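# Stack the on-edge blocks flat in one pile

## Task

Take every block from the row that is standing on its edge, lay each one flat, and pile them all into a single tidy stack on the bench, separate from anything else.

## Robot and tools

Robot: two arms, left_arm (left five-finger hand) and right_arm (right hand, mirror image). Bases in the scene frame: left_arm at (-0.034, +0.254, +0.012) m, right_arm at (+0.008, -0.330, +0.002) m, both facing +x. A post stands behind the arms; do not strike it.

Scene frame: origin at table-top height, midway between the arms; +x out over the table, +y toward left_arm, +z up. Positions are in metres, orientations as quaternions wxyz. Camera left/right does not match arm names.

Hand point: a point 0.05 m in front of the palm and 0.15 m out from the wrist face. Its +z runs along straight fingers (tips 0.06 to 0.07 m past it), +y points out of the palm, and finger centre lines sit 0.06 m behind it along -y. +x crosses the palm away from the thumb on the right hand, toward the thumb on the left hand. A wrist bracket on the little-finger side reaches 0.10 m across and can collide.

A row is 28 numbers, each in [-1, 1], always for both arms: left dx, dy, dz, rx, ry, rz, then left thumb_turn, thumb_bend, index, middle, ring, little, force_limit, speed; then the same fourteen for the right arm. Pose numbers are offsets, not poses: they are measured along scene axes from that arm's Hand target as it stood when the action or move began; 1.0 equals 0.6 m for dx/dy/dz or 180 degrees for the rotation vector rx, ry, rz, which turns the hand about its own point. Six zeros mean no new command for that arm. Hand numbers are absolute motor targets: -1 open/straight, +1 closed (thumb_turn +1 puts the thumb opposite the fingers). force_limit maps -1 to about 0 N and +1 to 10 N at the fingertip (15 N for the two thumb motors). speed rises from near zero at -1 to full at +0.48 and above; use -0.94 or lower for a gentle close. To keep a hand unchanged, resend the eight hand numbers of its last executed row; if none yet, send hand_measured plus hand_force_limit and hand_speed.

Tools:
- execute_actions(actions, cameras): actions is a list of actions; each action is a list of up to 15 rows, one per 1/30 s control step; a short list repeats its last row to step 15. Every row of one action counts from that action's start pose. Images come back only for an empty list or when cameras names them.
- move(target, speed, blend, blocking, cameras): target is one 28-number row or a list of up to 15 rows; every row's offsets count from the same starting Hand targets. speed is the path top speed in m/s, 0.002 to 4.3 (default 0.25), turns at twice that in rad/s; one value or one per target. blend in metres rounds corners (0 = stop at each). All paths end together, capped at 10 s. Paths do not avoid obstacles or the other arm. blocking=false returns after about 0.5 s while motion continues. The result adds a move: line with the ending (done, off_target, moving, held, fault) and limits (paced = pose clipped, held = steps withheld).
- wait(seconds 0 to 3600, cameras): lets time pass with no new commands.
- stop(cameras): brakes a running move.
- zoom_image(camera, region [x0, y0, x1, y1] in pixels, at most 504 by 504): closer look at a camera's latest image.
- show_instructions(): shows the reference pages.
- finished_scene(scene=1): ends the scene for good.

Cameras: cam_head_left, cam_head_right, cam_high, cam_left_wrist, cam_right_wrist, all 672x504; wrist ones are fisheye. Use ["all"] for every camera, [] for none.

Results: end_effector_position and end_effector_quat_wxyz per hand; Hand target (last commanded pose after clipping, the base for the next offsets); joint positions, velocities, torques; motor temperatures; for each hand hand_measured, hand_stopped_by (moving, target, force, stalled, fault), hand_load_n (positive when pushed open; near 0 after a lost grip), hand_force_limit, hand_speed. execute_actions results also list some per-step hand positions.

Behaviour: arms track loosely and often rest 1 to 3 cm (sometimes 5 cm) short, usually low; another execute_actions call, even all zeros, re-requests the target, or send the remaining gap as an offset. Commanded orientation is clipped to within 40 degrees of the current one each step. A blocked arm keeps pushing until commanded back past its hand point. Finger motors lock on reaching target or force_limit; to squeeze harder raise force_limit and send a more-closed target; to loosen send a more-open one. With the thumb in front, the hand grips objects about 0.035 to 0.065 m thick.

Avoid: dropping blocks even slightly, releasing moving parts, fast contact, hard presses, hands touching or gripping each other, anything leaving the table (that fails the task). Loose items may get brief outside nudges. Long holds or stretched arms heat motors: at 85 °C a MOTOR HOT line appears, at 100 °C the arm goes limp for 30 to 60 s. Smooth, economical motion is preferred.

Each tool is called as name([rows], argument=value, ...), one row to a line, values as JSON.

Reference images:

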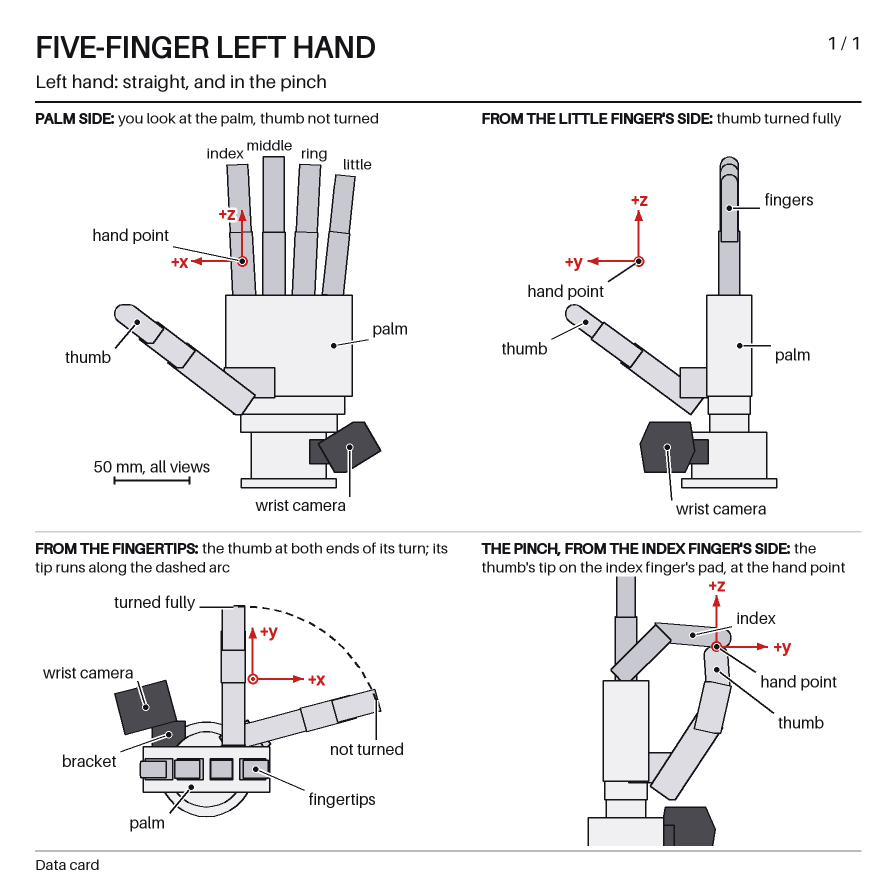

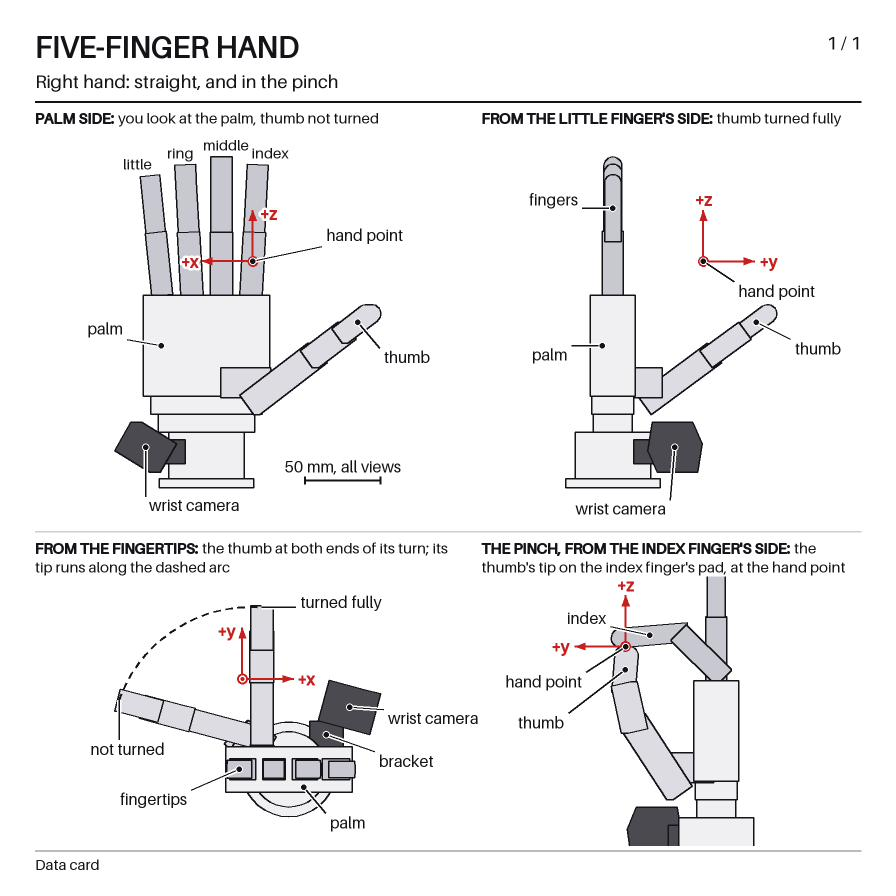

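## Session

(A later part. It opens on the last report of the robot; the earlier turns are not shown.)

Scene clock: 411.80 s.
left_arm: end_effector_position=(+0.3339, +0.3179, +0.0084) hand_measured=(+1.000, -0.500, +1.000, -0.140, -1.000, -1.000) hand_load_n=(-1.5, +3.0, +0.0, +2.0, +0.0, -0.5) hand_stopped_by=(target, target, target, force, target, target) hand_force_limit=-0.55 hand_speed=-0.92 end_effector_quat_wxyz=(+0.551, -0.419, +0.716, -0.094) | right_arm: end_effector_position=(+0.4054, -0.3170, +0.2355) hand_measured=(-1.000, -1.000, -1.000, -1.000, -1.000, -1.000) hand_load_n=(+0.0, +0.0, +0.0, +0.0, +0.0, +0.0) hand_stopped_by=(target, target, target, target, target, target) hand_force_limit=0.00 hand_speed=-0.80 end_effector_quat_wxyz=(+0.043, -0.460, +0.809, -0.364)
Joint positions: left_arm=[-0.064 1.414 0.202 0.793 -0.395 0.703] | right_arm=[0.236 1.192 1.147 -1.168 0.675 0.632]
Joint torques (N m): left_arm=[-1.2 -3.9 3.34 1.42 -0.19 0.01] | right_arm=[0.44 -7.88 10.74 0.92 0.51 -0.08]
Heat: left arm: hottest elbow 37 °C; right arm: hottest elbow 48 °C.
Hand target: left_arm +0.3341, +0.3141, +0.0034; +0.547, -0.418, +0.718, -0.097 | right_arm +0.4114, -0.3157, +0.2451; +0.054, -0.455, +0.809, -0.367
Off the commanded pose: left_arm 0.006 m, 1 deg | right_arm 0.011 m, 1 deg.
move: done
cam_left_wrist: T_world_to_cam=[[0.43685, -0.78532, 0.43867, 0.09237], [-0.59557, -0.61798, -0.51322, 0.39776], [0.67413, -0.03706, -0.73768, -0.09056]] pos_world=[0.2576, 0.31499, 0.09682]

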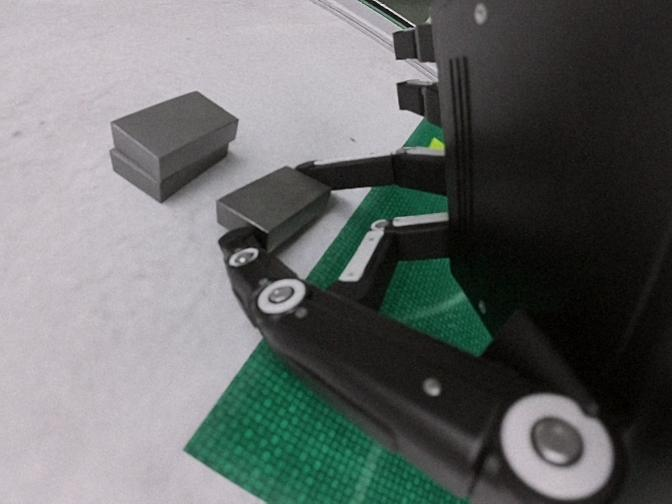

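move([
  [0.0,0.006,0.015,0,0,0,1,-0.5,1,0.15,-1,-1,-0.55,-0.92,0,0,0,0,0,0,-1,-1,-1,-1,-1,-1,0,-0.8],
], speed=0.04, cameras=[])

move([
  [0,0,0,0,0,0,1,-0.5,1,0.3,-1,-1,-0.25,-0.92,0,0,0,0,0,0,-1,-1,-1,-1,-1,-1,0,-0.8],
], cameras=["cam_left_wrist"])

zoom_image(camera="cam_left_wrist", region=[130, 120, 380, 320])

Scene clock: 413.57 s.
left_arm: end_effector_position=(+0.3323, +0.3161, +0.0092) hand_measured=(+1.000, -0.500, +1.000, -0.140, -1.000, -1.000) hand_load_n=(+0.0, +1.5, +0.0, +3.0, +0.0, +0.0) hand_stopped_by=(target, target, target, force, target, target) hand_force_limit=-0.55 hand_speed=-0.92 end_effector_quat_wxyz=(+0.546, -0.416, +0.721, -0.096) | right_arm: end_effector_position=(+0.4054, -0.3170, +0.2355) hand_measured=(-1.000, -1.000, -1.000, -1.000, -1.000, -1.000) hand_load_n=(+0.0, +0.0, +0.0, +0.0, +0.0, +0.0) hand_stopped_by=(target, target, target, target, target, target) hand_force_limit=0.00 hand_speed=-0.80 end_effector_quat_wxyz=(+0.043, -0.460, +0.809, -0.364)
Joint positions: left_arm=[-0.064 1.392 0.202 0.76 -0.383 0.704] | right_arm=[0.236 1.192 1.147 -1.168 0.675 0.632]
Joint torques (N m): left_arm=[-0.03 -6.3 3.73 0.57 -0.11 0.09] | right_arm=[0.38 -7.88 10.74 0.92 0.51 -0.08]
Heat: left arm: hottest elbow 37 °C; right arm: hottest elbow 48 °C.
Hand target: left_arm +0.3342, +0.3178, +0.0125; +0.547, -0.418, +0.718, -0.097 | right_arm +0.4114, -0.3157, +0.2451; +0.054, -0.455, +0.809, -0.367
Off the commanded pose: left_arm 0.004 m, 0 deg | right_arm 0.011 m, 1 deg.
move: done

Scene clock: 414.07 s.
left_arm: end_effector_position=(+0.3323, +0.3160, +0.0092) hand_measured=(+1.000, -0.500, +1.000, -0.134, -1.000, -1.000) hand_load_n=(+0.0, +2.0, +0.0, +4.5, +0.0, +0.0) hand_stopped_by=(target, target, target, force, target, target) hand_force_limit=-0.25 hand_speed=-0.92 end_effector_quat_wxyz=(+0.546, -0.416, +0.721, -0.096) | right_arm: end_effector_position=(+0.4054, -0.3170, +0.2355) hand_measured=(-1.000, -1.000, -1.000, -1.000, -1.000, -1.000) hand_load_n=(-0.5, +0.0, +0.0, +0.0, +0.0, +0.0) hand_stopped_by=(target, target, target, target, target, target) hand_force_limit=0.00 hand_speed=-0.80 end_effector_quat_wxyz=(+0.043, -0.460, +0.809, -0.364)
Joint positions: left_arm=[-0.064 1.392 0.202 0.76 -0.383 0.704] | right_arm=[0.236 1.192 1.147 -1.168 0.675 0.632]
Joint torques (N m): left_arm=[-0.03 -6.3 3.74 0.57 -0.12 0.08] | right_arm=[0.44 -7.94 10.74 0.94 0.51 -0.08]
Heat: left arm: hottest elbow 37 °C; right arm: hottest elbow 48 °C.
Hand target: left_arm +0.3342, +0.3177, +0.0125; +0.547, -0.418, +0.718, -0.097 | right_arm +0.4114, -0.3157, +0.2451; +0.054, -0.455, +0.809, -0.367
Off the commanded pose: left_arm 0.004 m, 0 deg | right_arm 0.011 m, 1 deg.
move: done
cam_left_wrist: T_world_to_cam=[[0.43293, -0.78848, 0.43689, 0.09354], [-0.6079, -0.61325, -0.50437, 0.3986], [0.6656, -0.04723, -0.74481, -0.08294]] pos_world=[0.25702, 0.31428, 0.0984]

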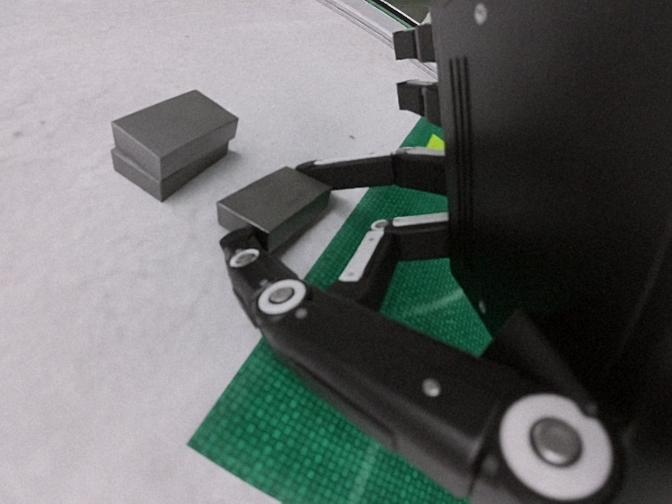

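Scaled by 2.016 from the camera's image (finer frame: 960x720).

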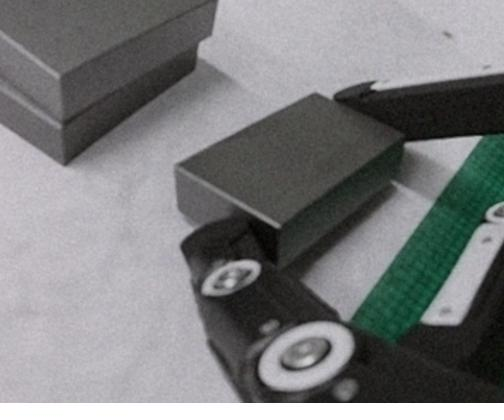

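move([
  [0.01,0.01,0.06,0,0,0,1,-0.5,1,0.3,-1,-1,-0.25,-0.92,0,0,0,0,0,0,-1,-1,-1,-1,-1,-1,0,-0.8],
  [0.01,0.0,0.15,0,0,0.0389,1,-0.5,1,0.3,-1,-1,-0.25,-0.92,0,0,0,0,0,0,-1,-1,-1,-1,-1,-1,0,-0.8],
], speed=0.08, cameras=["cam_left_wrist","cam_high"])

zoom_image(camera="cam_left_wrist", region=[130, 120, 380, 320])

zoom_image(camera="cam_high", region=[285, 145, 345, 190])

Scene clock: 421.07 s.
left_arm: end_effector_position=(+0.3202, +0.3241, +0.0776) hand_measured=(+1.000, -0.500, +1.000, -0.134, -1.000, -1.000) hand_load_n=(+1.0, +2.0, +0.0, +3.0, +0.0, +0.0) hand_stopped_by=(target, target, target, force, target, target) hand_force_limit=-0.25 hand_speed=-0.92 end_effector_quat_wxyz=(+0.534, -0.463, +0.706, -0.046) | right_arm: end_effector_position=(+0.4054, -0.3170, +0.2355) hand_measured=(-1.000, -1.000, -1.000, -1.000, -1.000, -1.000) hand_load_n=(+0.0, +0.0, +0.0, +0.0, +0.5, +0.0) hand_stopped_by=(target, target, target, target, target, target) hand_force_limit=0.00 hand_speed=-0.80 end_effector_quat_wxyz=(+0.043, -0.460, +0.809, -0.364)
Joint positions: left_arm=[-0.104 1.026 0.316 0.192 -0.538 0.621] | right_arm=[0.236 1.192 1.147 -1.168 0.675 0.632]
Joint torques (N m): left_arm=[-1.55 -4.66 8.96 0.73 -0.57 0.04] | right_arm=[0.44 -7.88 10.74 0.94 0.5 -0.08]
Heat: left arm: hottest elbow 36 °C; right arm: hottest elbow 48 °C.
Hand target: left_arm +0.3401, +0.3178, +0.1023; +0.552, -0.461, +0.692, -0.063 | right_arm +0.4114, -0.3157, +0.2451; +0.054, -0.455, +0.809, -0.367
Off the commanded pose: left_arm 0.033 m, 3 deg | right_arm 0.011 m, 1 deg.
move: off_target (left_arm)
cam_left_wrist: T_world_to_cam=[[0.55447, -0.72723, 0.40459, 0.01901], [-0.54729, -0.6849, -0.48103, 0.43268], [0.62692, 0.04528, -0.77777, -0.03854]] pos_world=[0.25043, 0.31191, 0.17047]
Images, in order (width x height): cam_high 672x504, cam_left_wrist 672x504.

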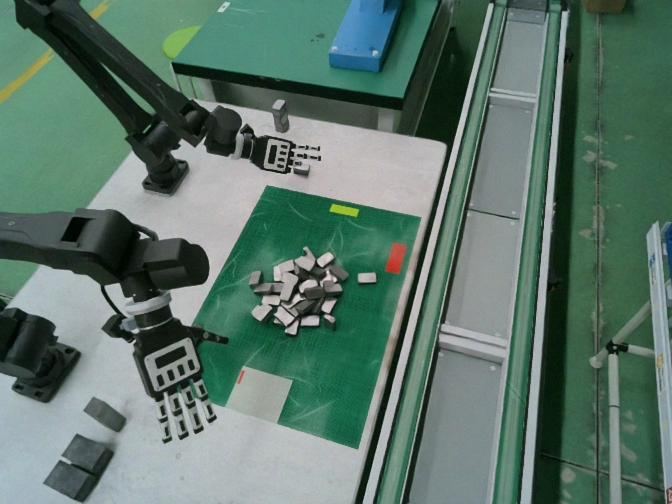

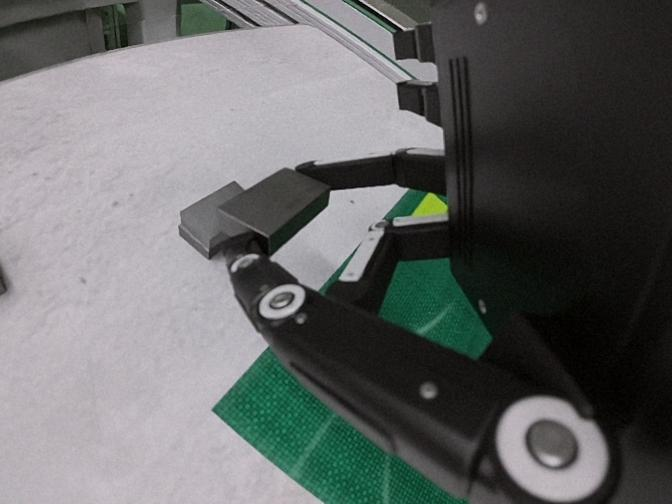

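Scaled by 2.016 from the camera's image (finer frame: 960x720).

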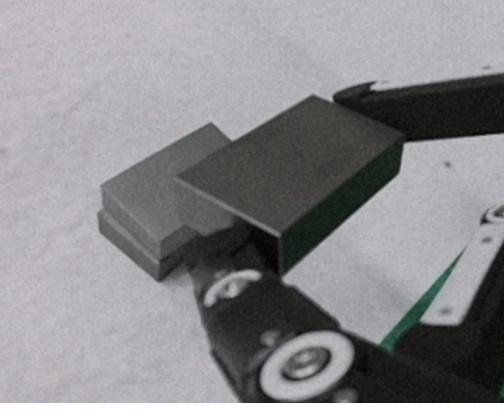

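Scaled by 8.400 from the camera's image (finer frame: 960x720).

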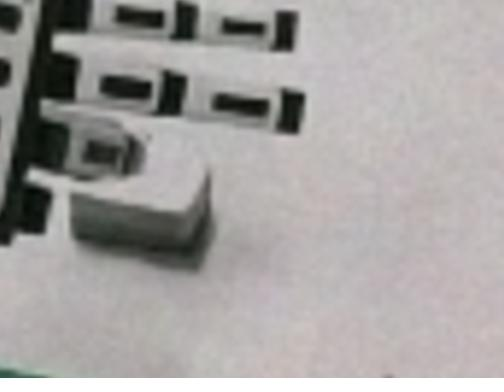

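move([
  [-0.01,0.0778,0.01,0,0,0,1,-0.5,1,0.3,-1,-1,-0.25,-0.92,0,0,0,0,0,0,-1,-1,-1,-1,-1,-1,0,-0.8],
  [-0.0152,0.0778,-0.0538,0,0,0,1,-0.5,1,0.3,-1,-1,-0.25,-0.92,0,0,0,0,0,0,-1,-1,-1,-1,-1,-1,0,-0.8],
], speed=0.08, blend=0.01, cameras=["cam_left_wrist","cam_high"])

zoom_image(camera="cam_left_wrist", region=[130, 120, 380, 320])

zoom_image(camera="cam_high", region=[275, 135, 335, 180])

Scene clock: 424.57 s.
left_arm: end_effector_position=(+0.3253, +0.3591, +0.0619) hand_measured=(+1.000, -0.500, +1.000, -0.134, -1.000, -1.000) hand_load_n=(+1.0, +2.0, +0.0, +3.0, +0.0, +0.0) hand_stopped_by=(target, target, target, force, target, target) hand_force_limit=-0.25 hand_speed=-0.92 end_effector_quat_wxyz=(+0.540, -0.464, +0.699, -0.063) | right_arm: end_effector_position=(+0.4054, -0.3170, +0.2355) hand_measured=(-1.000, -1.000, -1.000, -1.000, -1.000, -1.000) hand_load_n=(+0.0, +0.0, +0.0, +0.0, +0.0, +0.0) hand_stopped_by=(target, target, target, target, target, target) hand_force_limit=0.00 hand_speed=-0.80 end_effector_quat_wxyz=(+0.043, -0.460, +0.809, -0.364)
Joint positions: left_arm=[0.061 1.098 0.277 0.366 -0.374 0.692] | right_arm=[0.236 1.192 1.147 -1.168 0.675 0.632]
Joint torques (N m): left_arm=[0.38 -4.13 5.85 1.78 -0.22 0.24] | right_arm=[0.44 -7.88 10.74 0.94 0.51 -0.08]
Heat: left arm: hottest elbow 37 °C; right arm: hottest elbow 48 °C.
Hand target: left_arm +0.3309, +0.3644, +0.0701; +0.552, -0.461, +0.692, -0.063 | right_arm +0.4114, -0.3157, +0.2451; +0.054, -0.455, +0.809, -0.367
Off the commanded pose: left_arm 0.011 m, 2 deg | right_arm 0.011 m, 1 deg.
move: off_target (left_arm)
cam_left_wrist: T_world_to_cam=[[0.53422, -0.7238, 0.43672, 0.0513], [-0.5392, -0.68964, -0.48339, 0.45109], [0.65105, 0.02275, -0.75869, -0.05653]] pos_world=[0.25263, 0.34951, 0.15276]
Images, in order (width x height): cam_high 672x504, cam_left_wrist 672x504.

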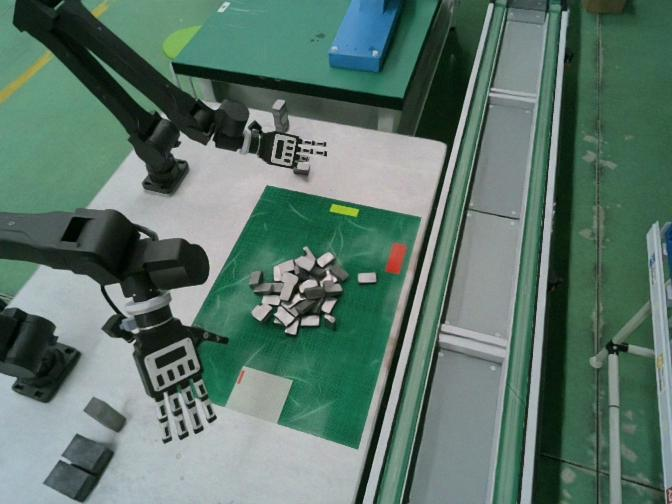

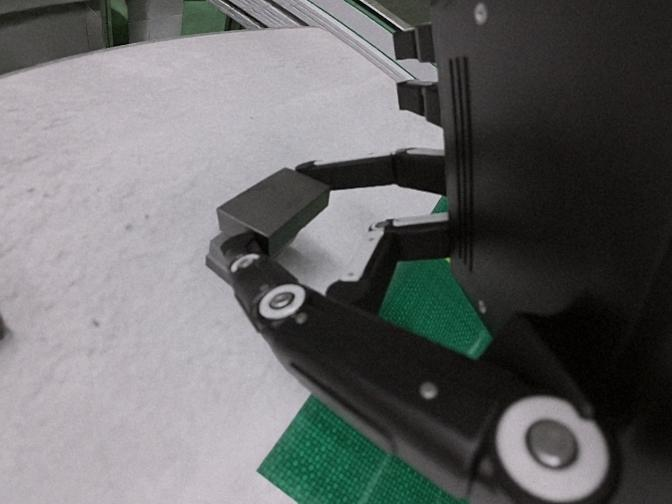

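Scaled by 2.016 from the camera's image (finer frame: 960x720).

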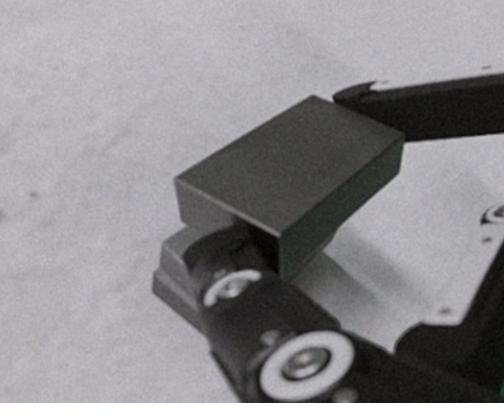

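Scaled by 8.400 from the camera's image (finer frame: 960x720).

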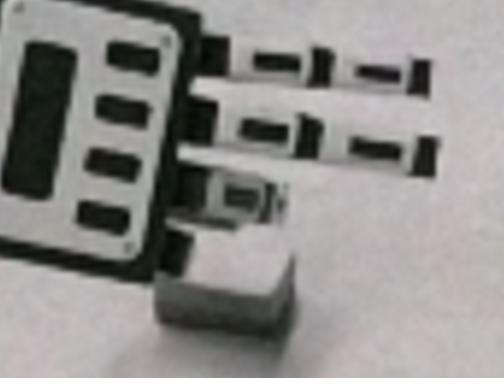

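zoom_image(camera="cam_high", region=[285, 150, 320, 180])

Scaled by 14.400 from the camera's image (finer frame: 960x720).

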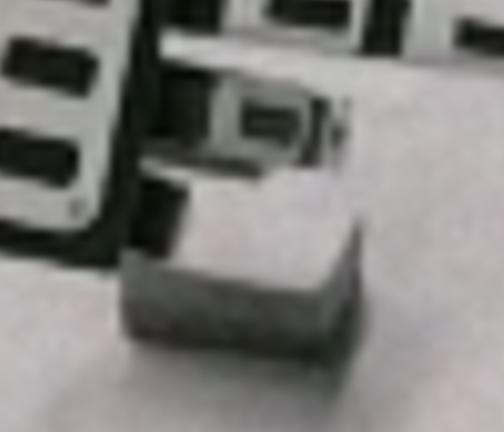

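move([
  [0.002,0.003,-0.045,0,0,0,1,-0.5,1,0.3,-1,-1,-0.25,-0.92,0,0,0,0,0,0,-1,-1,-1,-1,-1,-1,0,-0.8],
], speed=0.08, cameras=["cam_left_wrist","cam_high"])

zoom_image(camera="cam_left_wrist", region=[190, 140, 350, 280])

zoom_image(camera="cam_high", region=[285, 150, 320, 180])

Scene clock: 434.47 s.
left_arm: end_effector_position=(+0.3279, +0.3602, +0.0362) hand_measured=(+1.000, -0.500, +1.000, -0.134, -1.000, -1.000) hand_load_n=(+1.0, +2.0, +0.0, +3.0, +0.0, +0.0) hand_stopped_by=(target, target, target, force, target, target) hand_force_limit=-0.25 hand_speed=-0.92 end_effector_quat_wxyz=(+0.541, -0.463, +0.699, -0.064) | right_arm: end_effector_position=(+0.4054, -0.3170, +0.2355) hand_measured=(-1.000, -1.000, -1.000, -1.000, -1.000, -1.000) hand_load_n=(+0.0, +0.0, +0.0, +0.0, -0.5, +0.0) hand_stopped_by=(target, target, target, target, target, target) hand_force_limit=0.00 hand_speed=-0.80 end_effector_quat_wxyz=(+0.043, -0.460, +0.809, -0.364)
Joint positions: left_arm=[0.066 1.231 0.25 0.53 -0.368 0.695] | right_arm=[0.236 1.192 1.147 -1.168 0.675 0.632]
Joint torques (N m): left_arm=[0.5 -4.89 4.86 1.78 -0.22 0.25] | right_arm=[0.44 -7.88 10.74 0.94 0.51 -0.08]
Heat: left arm: hottest elbow 37 °C; right arm: hottest elbow 48 °C.
Hand target: left_arm +0.3323, +0.3662, +0.0432; +0.552, -0.461, +0.691, -0.063 | right_arm +0.4114, -0.3157, +0.2451; +0.054, -0.455, +0.809, -0.367
Off the commanded pose: left_arm 0.010 m, 2 deg | right_arm 0.011 m, 1 deg.
move: done
cam_left_wrist: T_world_to_cam=[[0.53177, -0.72468, 0.43824, 0.06301], [-0.53907, -0.68875, -0.48479, 0.4406], [0.65316, 0.02156, -0.75691, -0.07812]] pos_world=[0.25503, 0.35081, 0.12686]
Images, in order (width x height): cam_high 672x504, cam_left_wrist 672x504.

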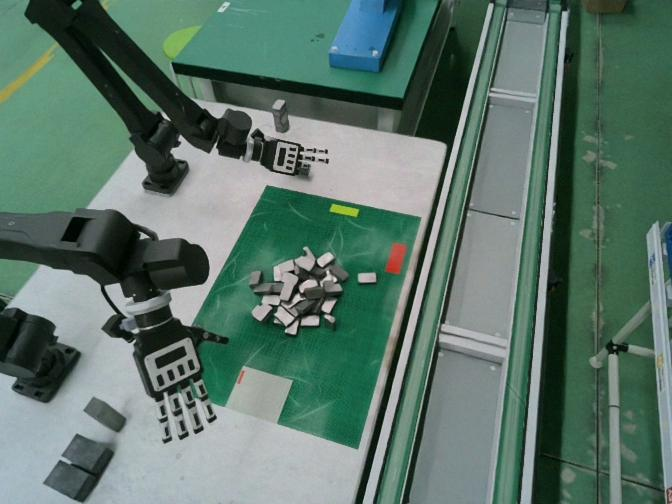

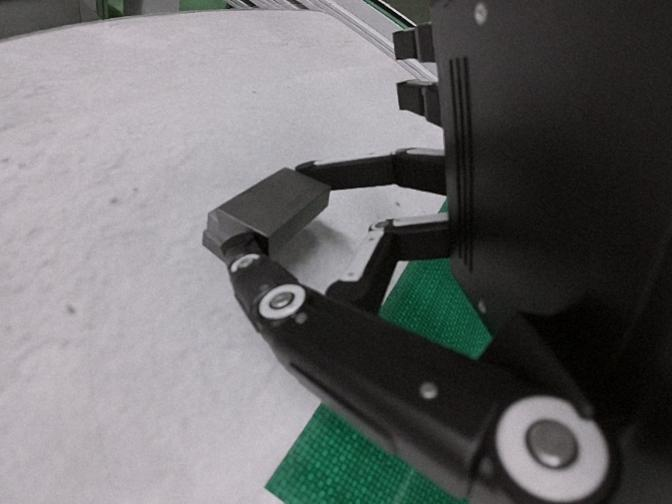

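Scaled by 3.150 from the camera's image (finer frame: 960x720).

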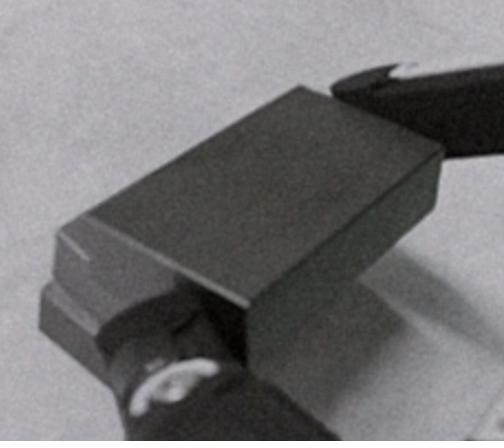

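Scaled by 14.400 from the camera's image (finer frame: 960x720).

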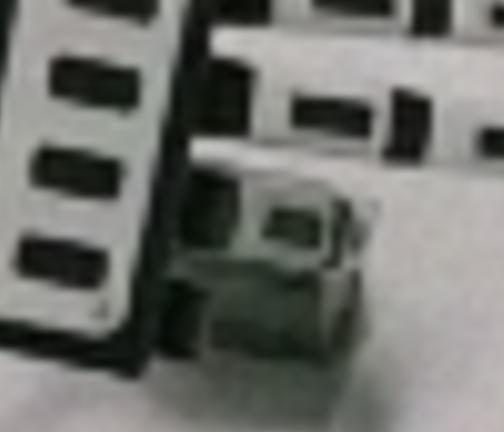

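zoom_image(camera="cam_left_wrist", region=[195, 190, 280, 260])

Scaled by 5.929 from the camera's image (finer frame: 960x720).

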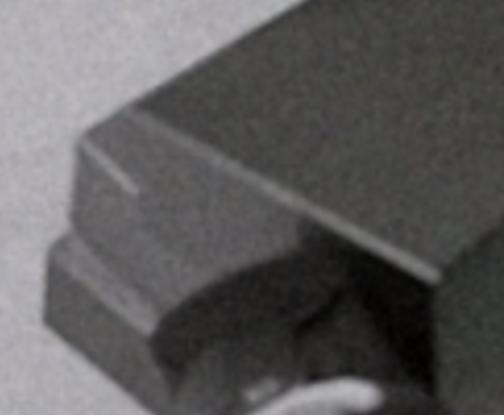

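move([
  [0.0052,0.0125,0.05,0,0,0,1,-0.5,1,0.3,-1,-1,-0.25,-0.92,0,0,0,0,0,0,-1,-1,-1,-1,-1,-1,0,-0.8],
  [0.0052,0.0125,0.0,0,0,0,1,-0.5,1,0.3,-1,-1,-0.25,-0.92,0,0,0,0,0,0,-1,-1,-1,-1,-1,-1,0,-0.8],
], speed=0.08, cameras=["cam_left_wrist"])

zoom_image(camera="cam_left_wrist", region=[190, 140, 350, 280])

Scene clock: 446.33 s.
left_arm: end_effector_position=(+0.3281, +0.3675, +0.0347) hand_measured=(+1.000, -0.500, +1.000, -0.134, -1.000, -1.000) hand_load_n=(+1.0, +2.0, +0.0, +3.0, +0.0, +0.0) hand_stopped_by=(target, target, target, force, target, target) hand_force_limit=-0.25 hand_speed=-0.92 end_effector_quat_wxyz=(+0.539, -0.463, +0.700, -0.063) | right_arm: end_effector_position=(+0.4054, -0.3170, +0.2355) hand_measured=(-1.000, -1.000, -1.000, -1.000, -1.000, -1.000) hand_load_n=(+0.0, +0.0, +0.0, +0.0, +0.0, +0.0) hand_stopped_by=(target, target, target, target, target, target) hand_force_limit=0.00 hand_speed=-0.80 end_effector_quat_wxyz=(+0.043, -0.460, +0.809, -0.364)
Joint positions: left_arm=[0.096 1.241 0.252 0.539 -0.341 0.709] | right_arm=[0.236 1.192 1.147 -1.168 0.675 0.632]
Joint torques (N m): left_arm=[0.44 -4.78 5.26 1.78 -0.2 0.23] | right_arm=[0.44 -7.88 10.74 0.92 0.51 -0.08]
Heat: left arm: hottest elbow 36 °C; right arm: hottest elbow 48 °C.
Hand target: left_arm +0.3353, +0.3737, +0.0430; +0.552, -0.461, +0.692, -0.063 | right_arm +0.4114, -0.3157, +0.2451; +0.054, -0.455, +0.809, -0.367
Off the commanded pose: left_arm 0.013 m, 2 deg | right_arm 0.011 m, 1 deg.
move: off_target (left_arm)
cam_left_wrist: T_world_to_cam=[[0.53339, -0.72459, 0.43642, 0.06835], [-0.54091, -0.68885, -0.4826, 0.44554], [0.65032, 0.02135, -0.75936, -0.0784]] pos_world=[0.25553, 0.35811, 0.12566]

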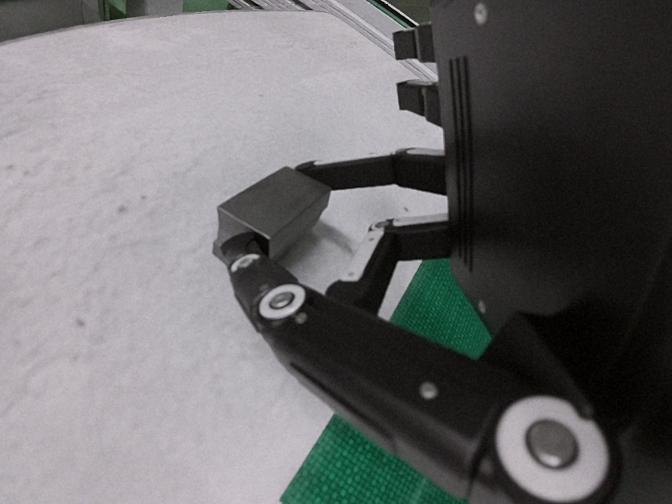

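Scaled by 3.150 from the camera's image (finer frame: 960x720).

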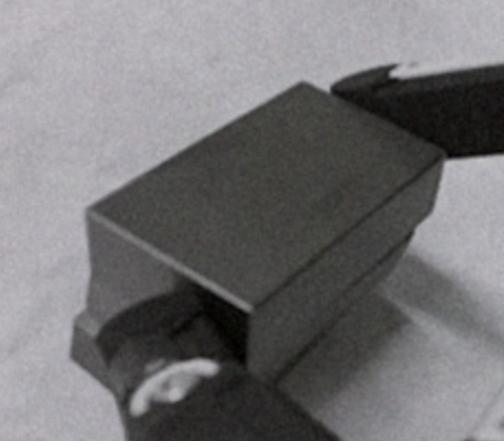

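move([
  [-0.0078,-0.0088,-0.02,0,0,0,1,-0.5,1,0.3,-1,-1,-0.25,-0.92,0,0,0,0,0,0,-1,-1,-1,-1,-1,-1,0,-0.8],
], speed=0.04, cameras=["cam_left_wrist"])

zoom_image(camera="cam_left_wrist", region=[190, 140, 350, 280])

Scene clock: 447.80 s.
left_arm: end_effector_position=(+0.3291, +0.3696, +0.0309) hand_measured=(+1.000, -0.500, +1.000, -0.134, -1.000, -1.000) hand_load_n=(+1.0, +2.0, +0.0, +3.0, +0.0, +0.0) hand_stopped_by=(target, target, target, force, target, target) hand_force_limit=-0.25 hand_speed=-0.92 end_effector_quat_wxyz=(+0.548, -0.465, +0.692, -0.063) | right_arm: end_effector_position=(+0.4054, -0.3170, +0.2355) hand_measured=(-1.000, -1.000, -1.000, -1.000, -1.000, -1.000) hand_load_n=(+0.0, +0.0, +0.0, +0.0, +0.0, +0.0) hand_stopped_by=(target, target, target, target, target, target) hand_force_limit=0.00 hand_speed=-0.80 end_effector_quat_wxyz=(+0.043, -0.460, +0.809, -0.364)
Joint positions: left_arm=[0.096 1.281 0.241 0.611 -0.352 0.709] | right_arm=[0.236 1.192 1.147 -1.168 0.675 0.632]
Joint torques (N m): left_arm=[-1.03 -4.31 4.16 1.66 -0.44 0.13] | right_arm=[0.44 -7.88 10.74 0.94 0.51 -0.08]
Heat: left arm: hottest elbow 36 °C; right arm: hottest elbow 48 °C.
Hand target: left_arm +0.3306, +0.3684, +0.0310; +0.552, -0.461, +0.692, -0.063 | right_arm +0.4114, -0.3157, +0.2451; +0.054, -0.455, +0.809, -0.367
Off the commanded pose: left_arm 0.002 m, 1 deg | right_arm 0.011 m, 1 deg.
move: done
cam_left_wrist: T_world_to_cam=[[0.53211, -0.72207, 0.44212, 0.0704], [-0.52393, -0.69102, -0.49799, 0.44142], [0.6651, 0.03334, -0.74601, -0.0917]] pos_world=[0.25481, 0.35892, 0.12029]

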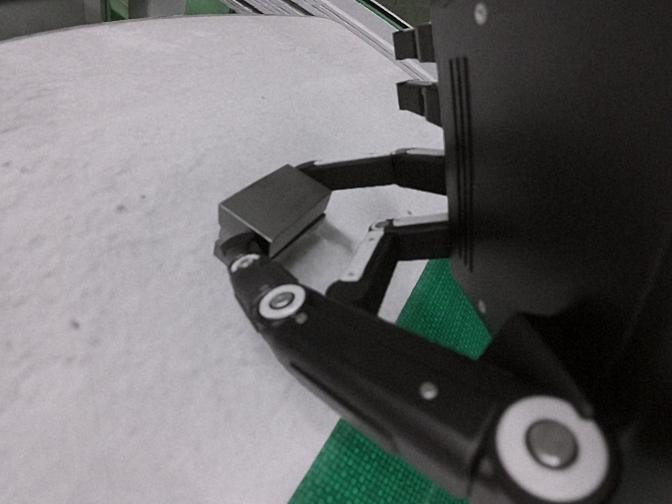

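Scaled by 3.150 from the camera's image (finer frame: 960x720).

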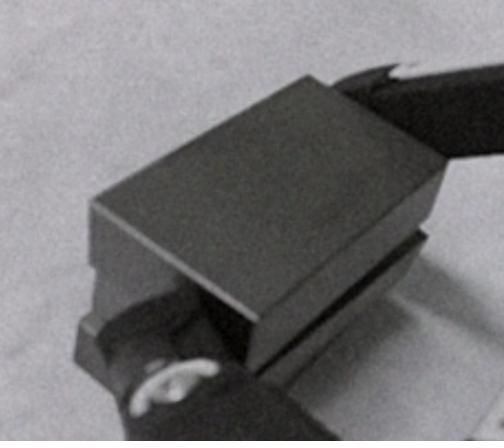

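move([
  [0.0,-0.001,-0.012,0,0,0,1,-0.5,1,0.3,-1,-1,-0.25,-0.92,0,0,0,0,0,0,-1,-1,-1,-1,-1,-1,0,-0.8],
], speed=0.04, cameras=["cam_left_wrist"])

zoom_image(camera="cam_left_wrist", region=[190, 140, 350, 280])

Scene clock: 449.07 s.
left_arm: end_effector_position=(+0.3311, +0.3706, +0.0272) hand_measured=(+1.000, -0.500, +1.000, -0.134, -1.000, -1.000) hand_load_n=(+0.0, +2.5, +0.0, +3.0, +0.0, +0.0) hand_stopped_by=(target, target, target, force, target, target) hand_force_limit=-0.25 hand_speed=-0.92 end_effector_quat_wxyz=(+0.553, -0.465, +0.689, -0.063) | right_arm: end_effector_position=(+0.4054, -0.3170, +0.2355) hand_measured=(-1.000, -1.000, -1.000, -1.000, -1.000, -1.000) hand_load_n=(+0.0, +0.0, +0.0, +0.0, +0.0, +0.0) hand_stopped_by=(target, target, target, target, target, target) hand_force_limit=0.00 hand_speed=-0.80 end_effector_quat_wxyz=(+0.043, -0.460, +0.809, -0.364)
Joint positions: left_arm=[0.096 1.317 0.237 0.661 -0.357 0.709] | right_arm=[0.236 1.192 1.147 -1.168 0.675 0.632]
Joint torques (N m): left_arm=[-1.2 -4.19 3.77 1.52 -0.34 0.12] | right_arm=[0.44 -7.88 10.74 0.92 0.51 -0.08]
Heat: left arm: hottest elbow 36 °C; right arm: hottest elbow 48 °C.
Hand target: left_arm +0.3306, +0.3678, +0.0239; +0.552, -0.461, +0.692, -0.063 | right_arm +0.4114, -0.3157, +0.2451; +0.054, -0.455, +0.809, -0.367
Off the commanded pose: left_arm 0.004 m, 1 deg | right_arm 0.011 m, 1 deg.
move: done
cam_left_wrist: T_world_to_cam=[[0.53029, -0.7211, 0.44587, 0.07178], [-0.51558, -0.69177, -0.5056, 0.43905], [0.67303, 0.03824, -0.73862, -0.10043]] pos_world=[0.25589, 0.35932, 0.1158]

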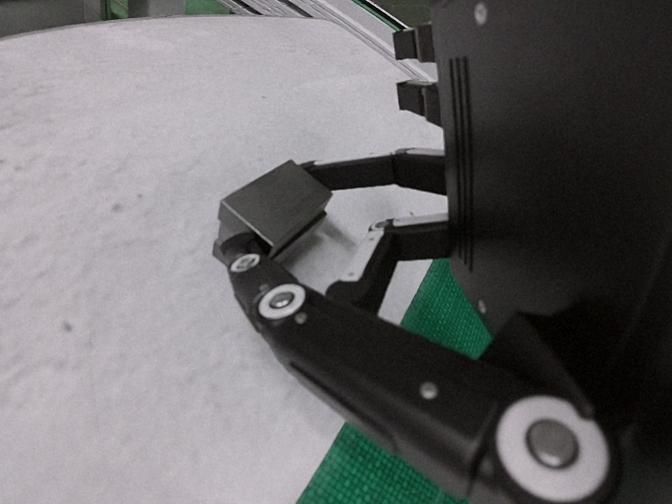

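Scaled by 3.150 from the camera's image (finer frame: 960x720).

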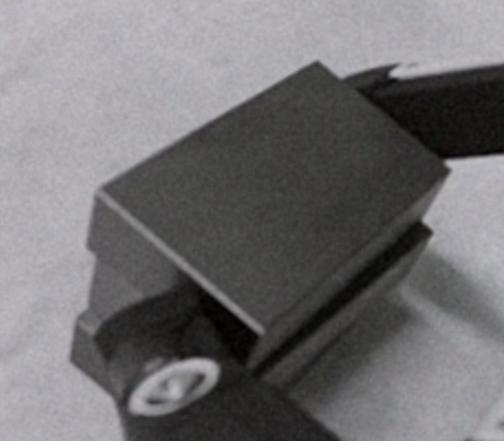

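move([
  [-0.001,-0.009,0.0085,0,0,0,1,-0.5,1,0.3,-1,-1,-0.25,-0.92,0,0,0,0,0,0,-1,-1,-1,-1,-1,-1,0,-0.8],
], speed=0.04, cameras=["cam_left_wrist"])

zoom_image(camera="cam_left_wrist", region=[190, 140, 350, 280])

Scene clock: 452.03 s.
left_arm: end_effector_position=(+0.3299, +0.3679, +0.0272) hand_measured=(+1.000, -0.500, +1.000, -0.134, -1.000, -1.000) hand_load_n=(+0.5, +2.5, +0.0, +3.5, +0.0, +0.0) hand_stopped_by=(target, target, target, force, target, target) hand_force_limit=-0.25 hand_speed=-0.92 end_effector_quat_wxyz=(+0.552, -0.464, +0.691, -0.058) | right_arm: end_effector_position=(+0.4054, -0.3170, +0.2355) hand_measured=(-1.000, -1.000, -1.000, -1.000, -1.000, -1.000) hand_load_n=(+0.0, +0.0, +0.0, +0.0, +0.0, +0.0) hand_stopped_by=(target, target, target, target, target, target) hand_force_limit=0.00 hand_speed=-0.80 end_effector_quat_wxyz=(+0.043, -0.460, +0.809, -0.364)
Joint positions: left_arm=[0.08 1.313 0.237 0.65 -0.377 0.709] | right_arm=[0.236 1.192 1.147 -1.168 0.675 0.632]
Joint torques (N m): left_arm=[-1.73 -6.24 3.92 0.59 -0.37 0.02] | right_arm=[0.44 -7.88 10.74 0.94 0.51 -0.08]
Heat: left arm: hottest elbow 36 °C; right arm: hottest elbow 48 °C.
Hand target: left_arm +0.3300, +0.3624, +0.0289; +0.552, -0.461, +0.692, -0.063 | right_arm +0.4114, -0.3157, +0.2451; +0.054, -0.455, +0.809, -0.367
Off the commanded pose: left_arm 0.006 m, 1 deg | right_arm 0.011 m, 1 deg.
move: done
cam_left_wrist: T_world_to_cam=[[0.53479, -0.72359, 0.43637, 0.07023], [-0.51826, -0.68876, -0.50696, 0.43629], [0.66739, 0.04496, -0.74335, -0.1]] pos_world=[0.25529, 0.35582, 0.11621]

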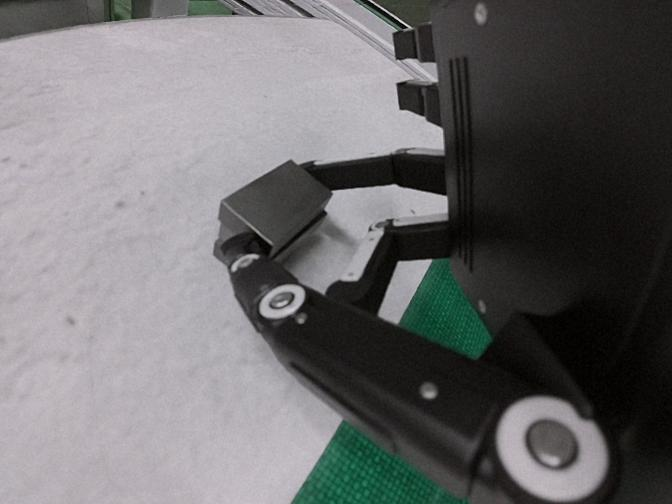

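Scaled by 3.150 from the camera's image (finer frame: 960x720).

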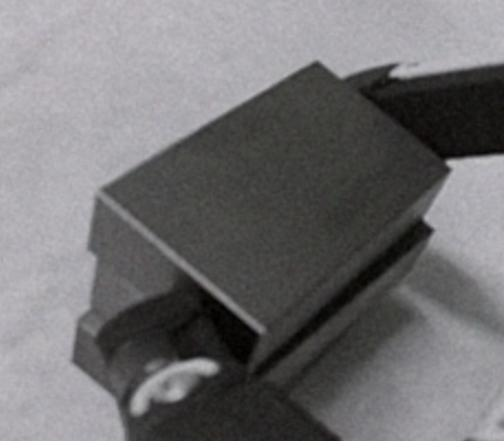

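move([
  [0.006,-0.003,0.06,0,0,0,1,-0.5,1,0.3,-1,-1,-0.25,-0.92,0,0,0,0,0,0,-1,-1,-1,-1,-1,-1,0,-0.8],
  [0.0085,-0.001,0.0115,0,0,0,1,-0.5,1,0.3,-1,-1,-0.25,-0.92,0,0,0,0,0,0,-1,-1,-1,-1,-1,-1,0,-0.8],
], speed=0.08, cameras=["cam_left_wrist"])

zoom_image(camera="cam_left_wrist", region=[190, 140, 350, 280])

Scene clock: 454.70 s.
left_arm: end_effector_position=(+0.3231, +0.3645, +0.0277) hand_measured=(+1.000, -0.500, +1.000, -0.134, -1.000, -1.000) hand_load_n=(+0.5, +2.5, +0.0, +3.0, +0.0, +0.0) hand_stopped_by=(target, target, target, force, target, target) hand_force_limit=-0.25 hand_speed=-0.92 end_effector_quat_wxyz=(+0.540, -0.465, +0.699, -0.053) | right_arm: end_effector_position=(+0.4054, -0.3170, +0.2355) hand_measured=(-1.000, -1.000, -1.000, -1.000, -1.000, -1.000) hand_load_n=(-0.5, +0.0, +0.0, +0.0, +0.0, +0.0) hand_stopped_by=(target, target, target, target, target, target) hand_force_limit=0.00 hand_speed=-0.80 end_effector_quat_wxyz=(+0.043, -0.460, +0.809, -0.364)
Joint positions: left_arm=[0.07 1.268 0.238 0.571 -0.383 0.704] | right_arm=[0.236 1.192 1.147 -1.168 0.675 0.632]
Joint torques (N m): left_arm=[-1.26 -4.48 5.38 1.8 -0.27 0.06] | right_arm=[0.44 -7.88 10.73 0.94 0.51 -0.08]
Heat: left arm: hottest elbow 36 °C; right arm: hottest elbow 48 °C.
Hand target: left_arm +0.3352, +0.3618, +0.0359; +0.552, -0.461, +0.692, -0.063 | right_arm +0.4114, -0.3157, +0.2451; +0.054, -0.455, +0.809, -0.367
Off the commanded pose: left_arm 0.015 m, 2 deg | right_arm 0.011 m, 1 deg.
move: off_target (left_arm)
cam_left_wrist: T_world_to_cam=[[0.54668, -0.72293, 0.42251, 0.06748], [-0.53503, -0.68973, -0.48787, 0.43592], [0.64411, 0.04065, -0.76385, -0.08534]] pos_world=[0.25131, 0.35292, 0.11897]

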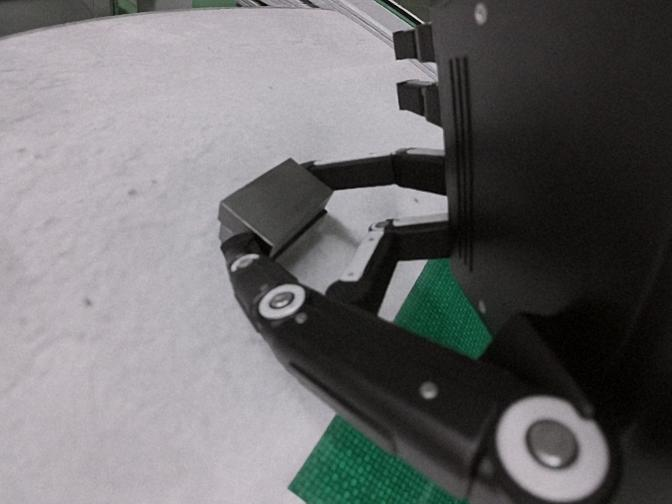

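Scaled by 3.150 from the camera's image (finer frame: 960x720).

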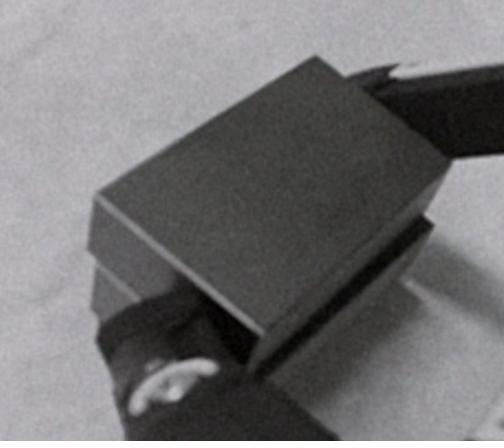

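move([
  [0,0,0,0,0,0,1,-0.5,1,-0.4,-1,-1,-0.55,-0.92,0,0,0,0,0,0,-1,-1,-1,-1,-1,-1,0,-0.8],
], speed=0.04, cameras=["cam_left_wrist","cam_high"])

zoom_image(camera="cam_left_wrist", region=[190, 140, 350, 280])

zoom_image(camera="cam_high", region=[285, 150, 320, 180])

Scene clock: 457.60 s.
left_arm: end_effector_position=(+0.3231, +0.3645, +0.0277) hand_measured=(+1.000, -0.500, +1.000, -0.400, -1.000, -1.000) hand_load_n=(+0.5, +0.5, +0.0, +0.0, +0.0, +0.0) hand_stopped_by=(target, target, target, target, target, target) hand_force_limit=-0.55 hand_speed=-0.92 end_effector_quat_wxyz=(+0.540, -0.465, +0.699, -0.053) | right_arm: end_effector_position=(+0.4054, -0.3170, +0.2355) hand_measured=(-1.000, -1.000, -1.000, -1.000, -1.000, -1.000) hand_load_n=(+0.0, +0.0, +0.0, +0.0, +0.0, +0.0) hand_stopped_by=(target, target, target, target, target, target) hand_force_limit=0.00 hand_speed=-0.80 end_effector_quat_wxyz=(+0.043, -0.460, +0.809, -0.364)
Joint positions: left_arm=[0.07 1.268 0.238 0.571 -0.383 0.704] | right_arm=[0.236 1.192 1.147 -1.168 0.675 0.632]
Joint torques (N m): left_arm=[-1.2 -4.48 5.38 1.8 -0.28 0.06] | right_arm=[0.44 -7.94 10.74 0.92 0.51 -0.08]
Heat: left arm: hottest elbow 36 °C; right arm: hottest elbow 48 °C.
Hand target: left_arm +0.3352, +0.3618, +0.0359; +0.552, -0.461, +0.692, -0.063 | right_arm +0.4114, -0.3157, +0.2451; +0.054, -0.455, +0.809, -0.367
Off the commanded pose: left_arm 0.015 m, 2 deg | right_arm 0.011 m, 1 deg.
move: done
cam_left_wrist: T_world_to_cam=[[0.54668, -0.72293, 0.42251, 0.06748], [-0.53503, -0.68973, -0.48787, 0.43592], [0.64411, 0.04065, -0.76385, -0.08534]] pos_world=[0.25131, 0.35292, 0.11897]
Images, in order (width x height): cam_high 672x504, cam_left_wrist 672x504.

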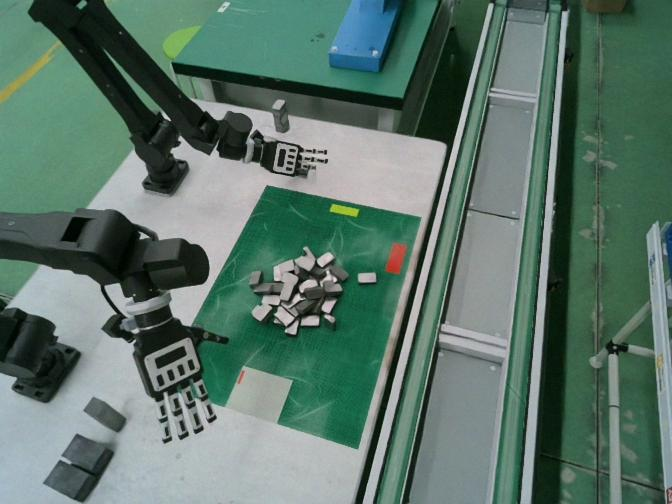

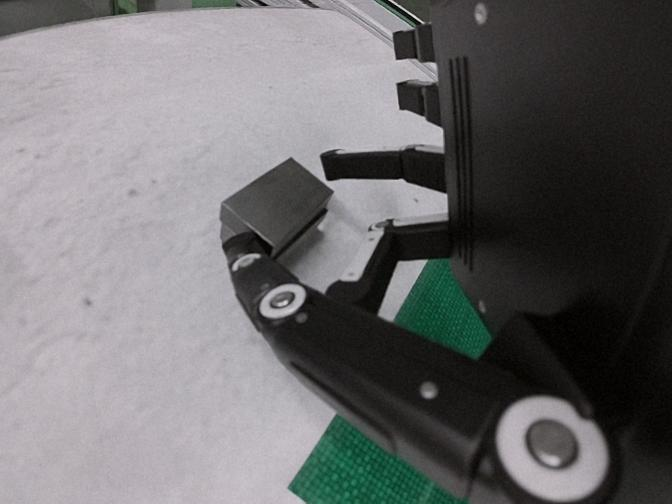

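Scaled by 3.150 from the camera's image (finer frame: 960x720).

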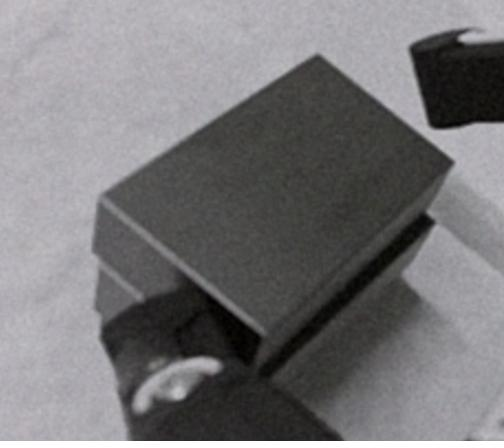

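Scaled by 14.400 from the camera's image (finer frame: 960x720).

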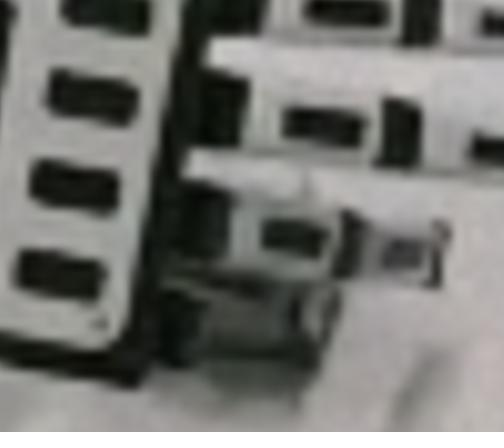

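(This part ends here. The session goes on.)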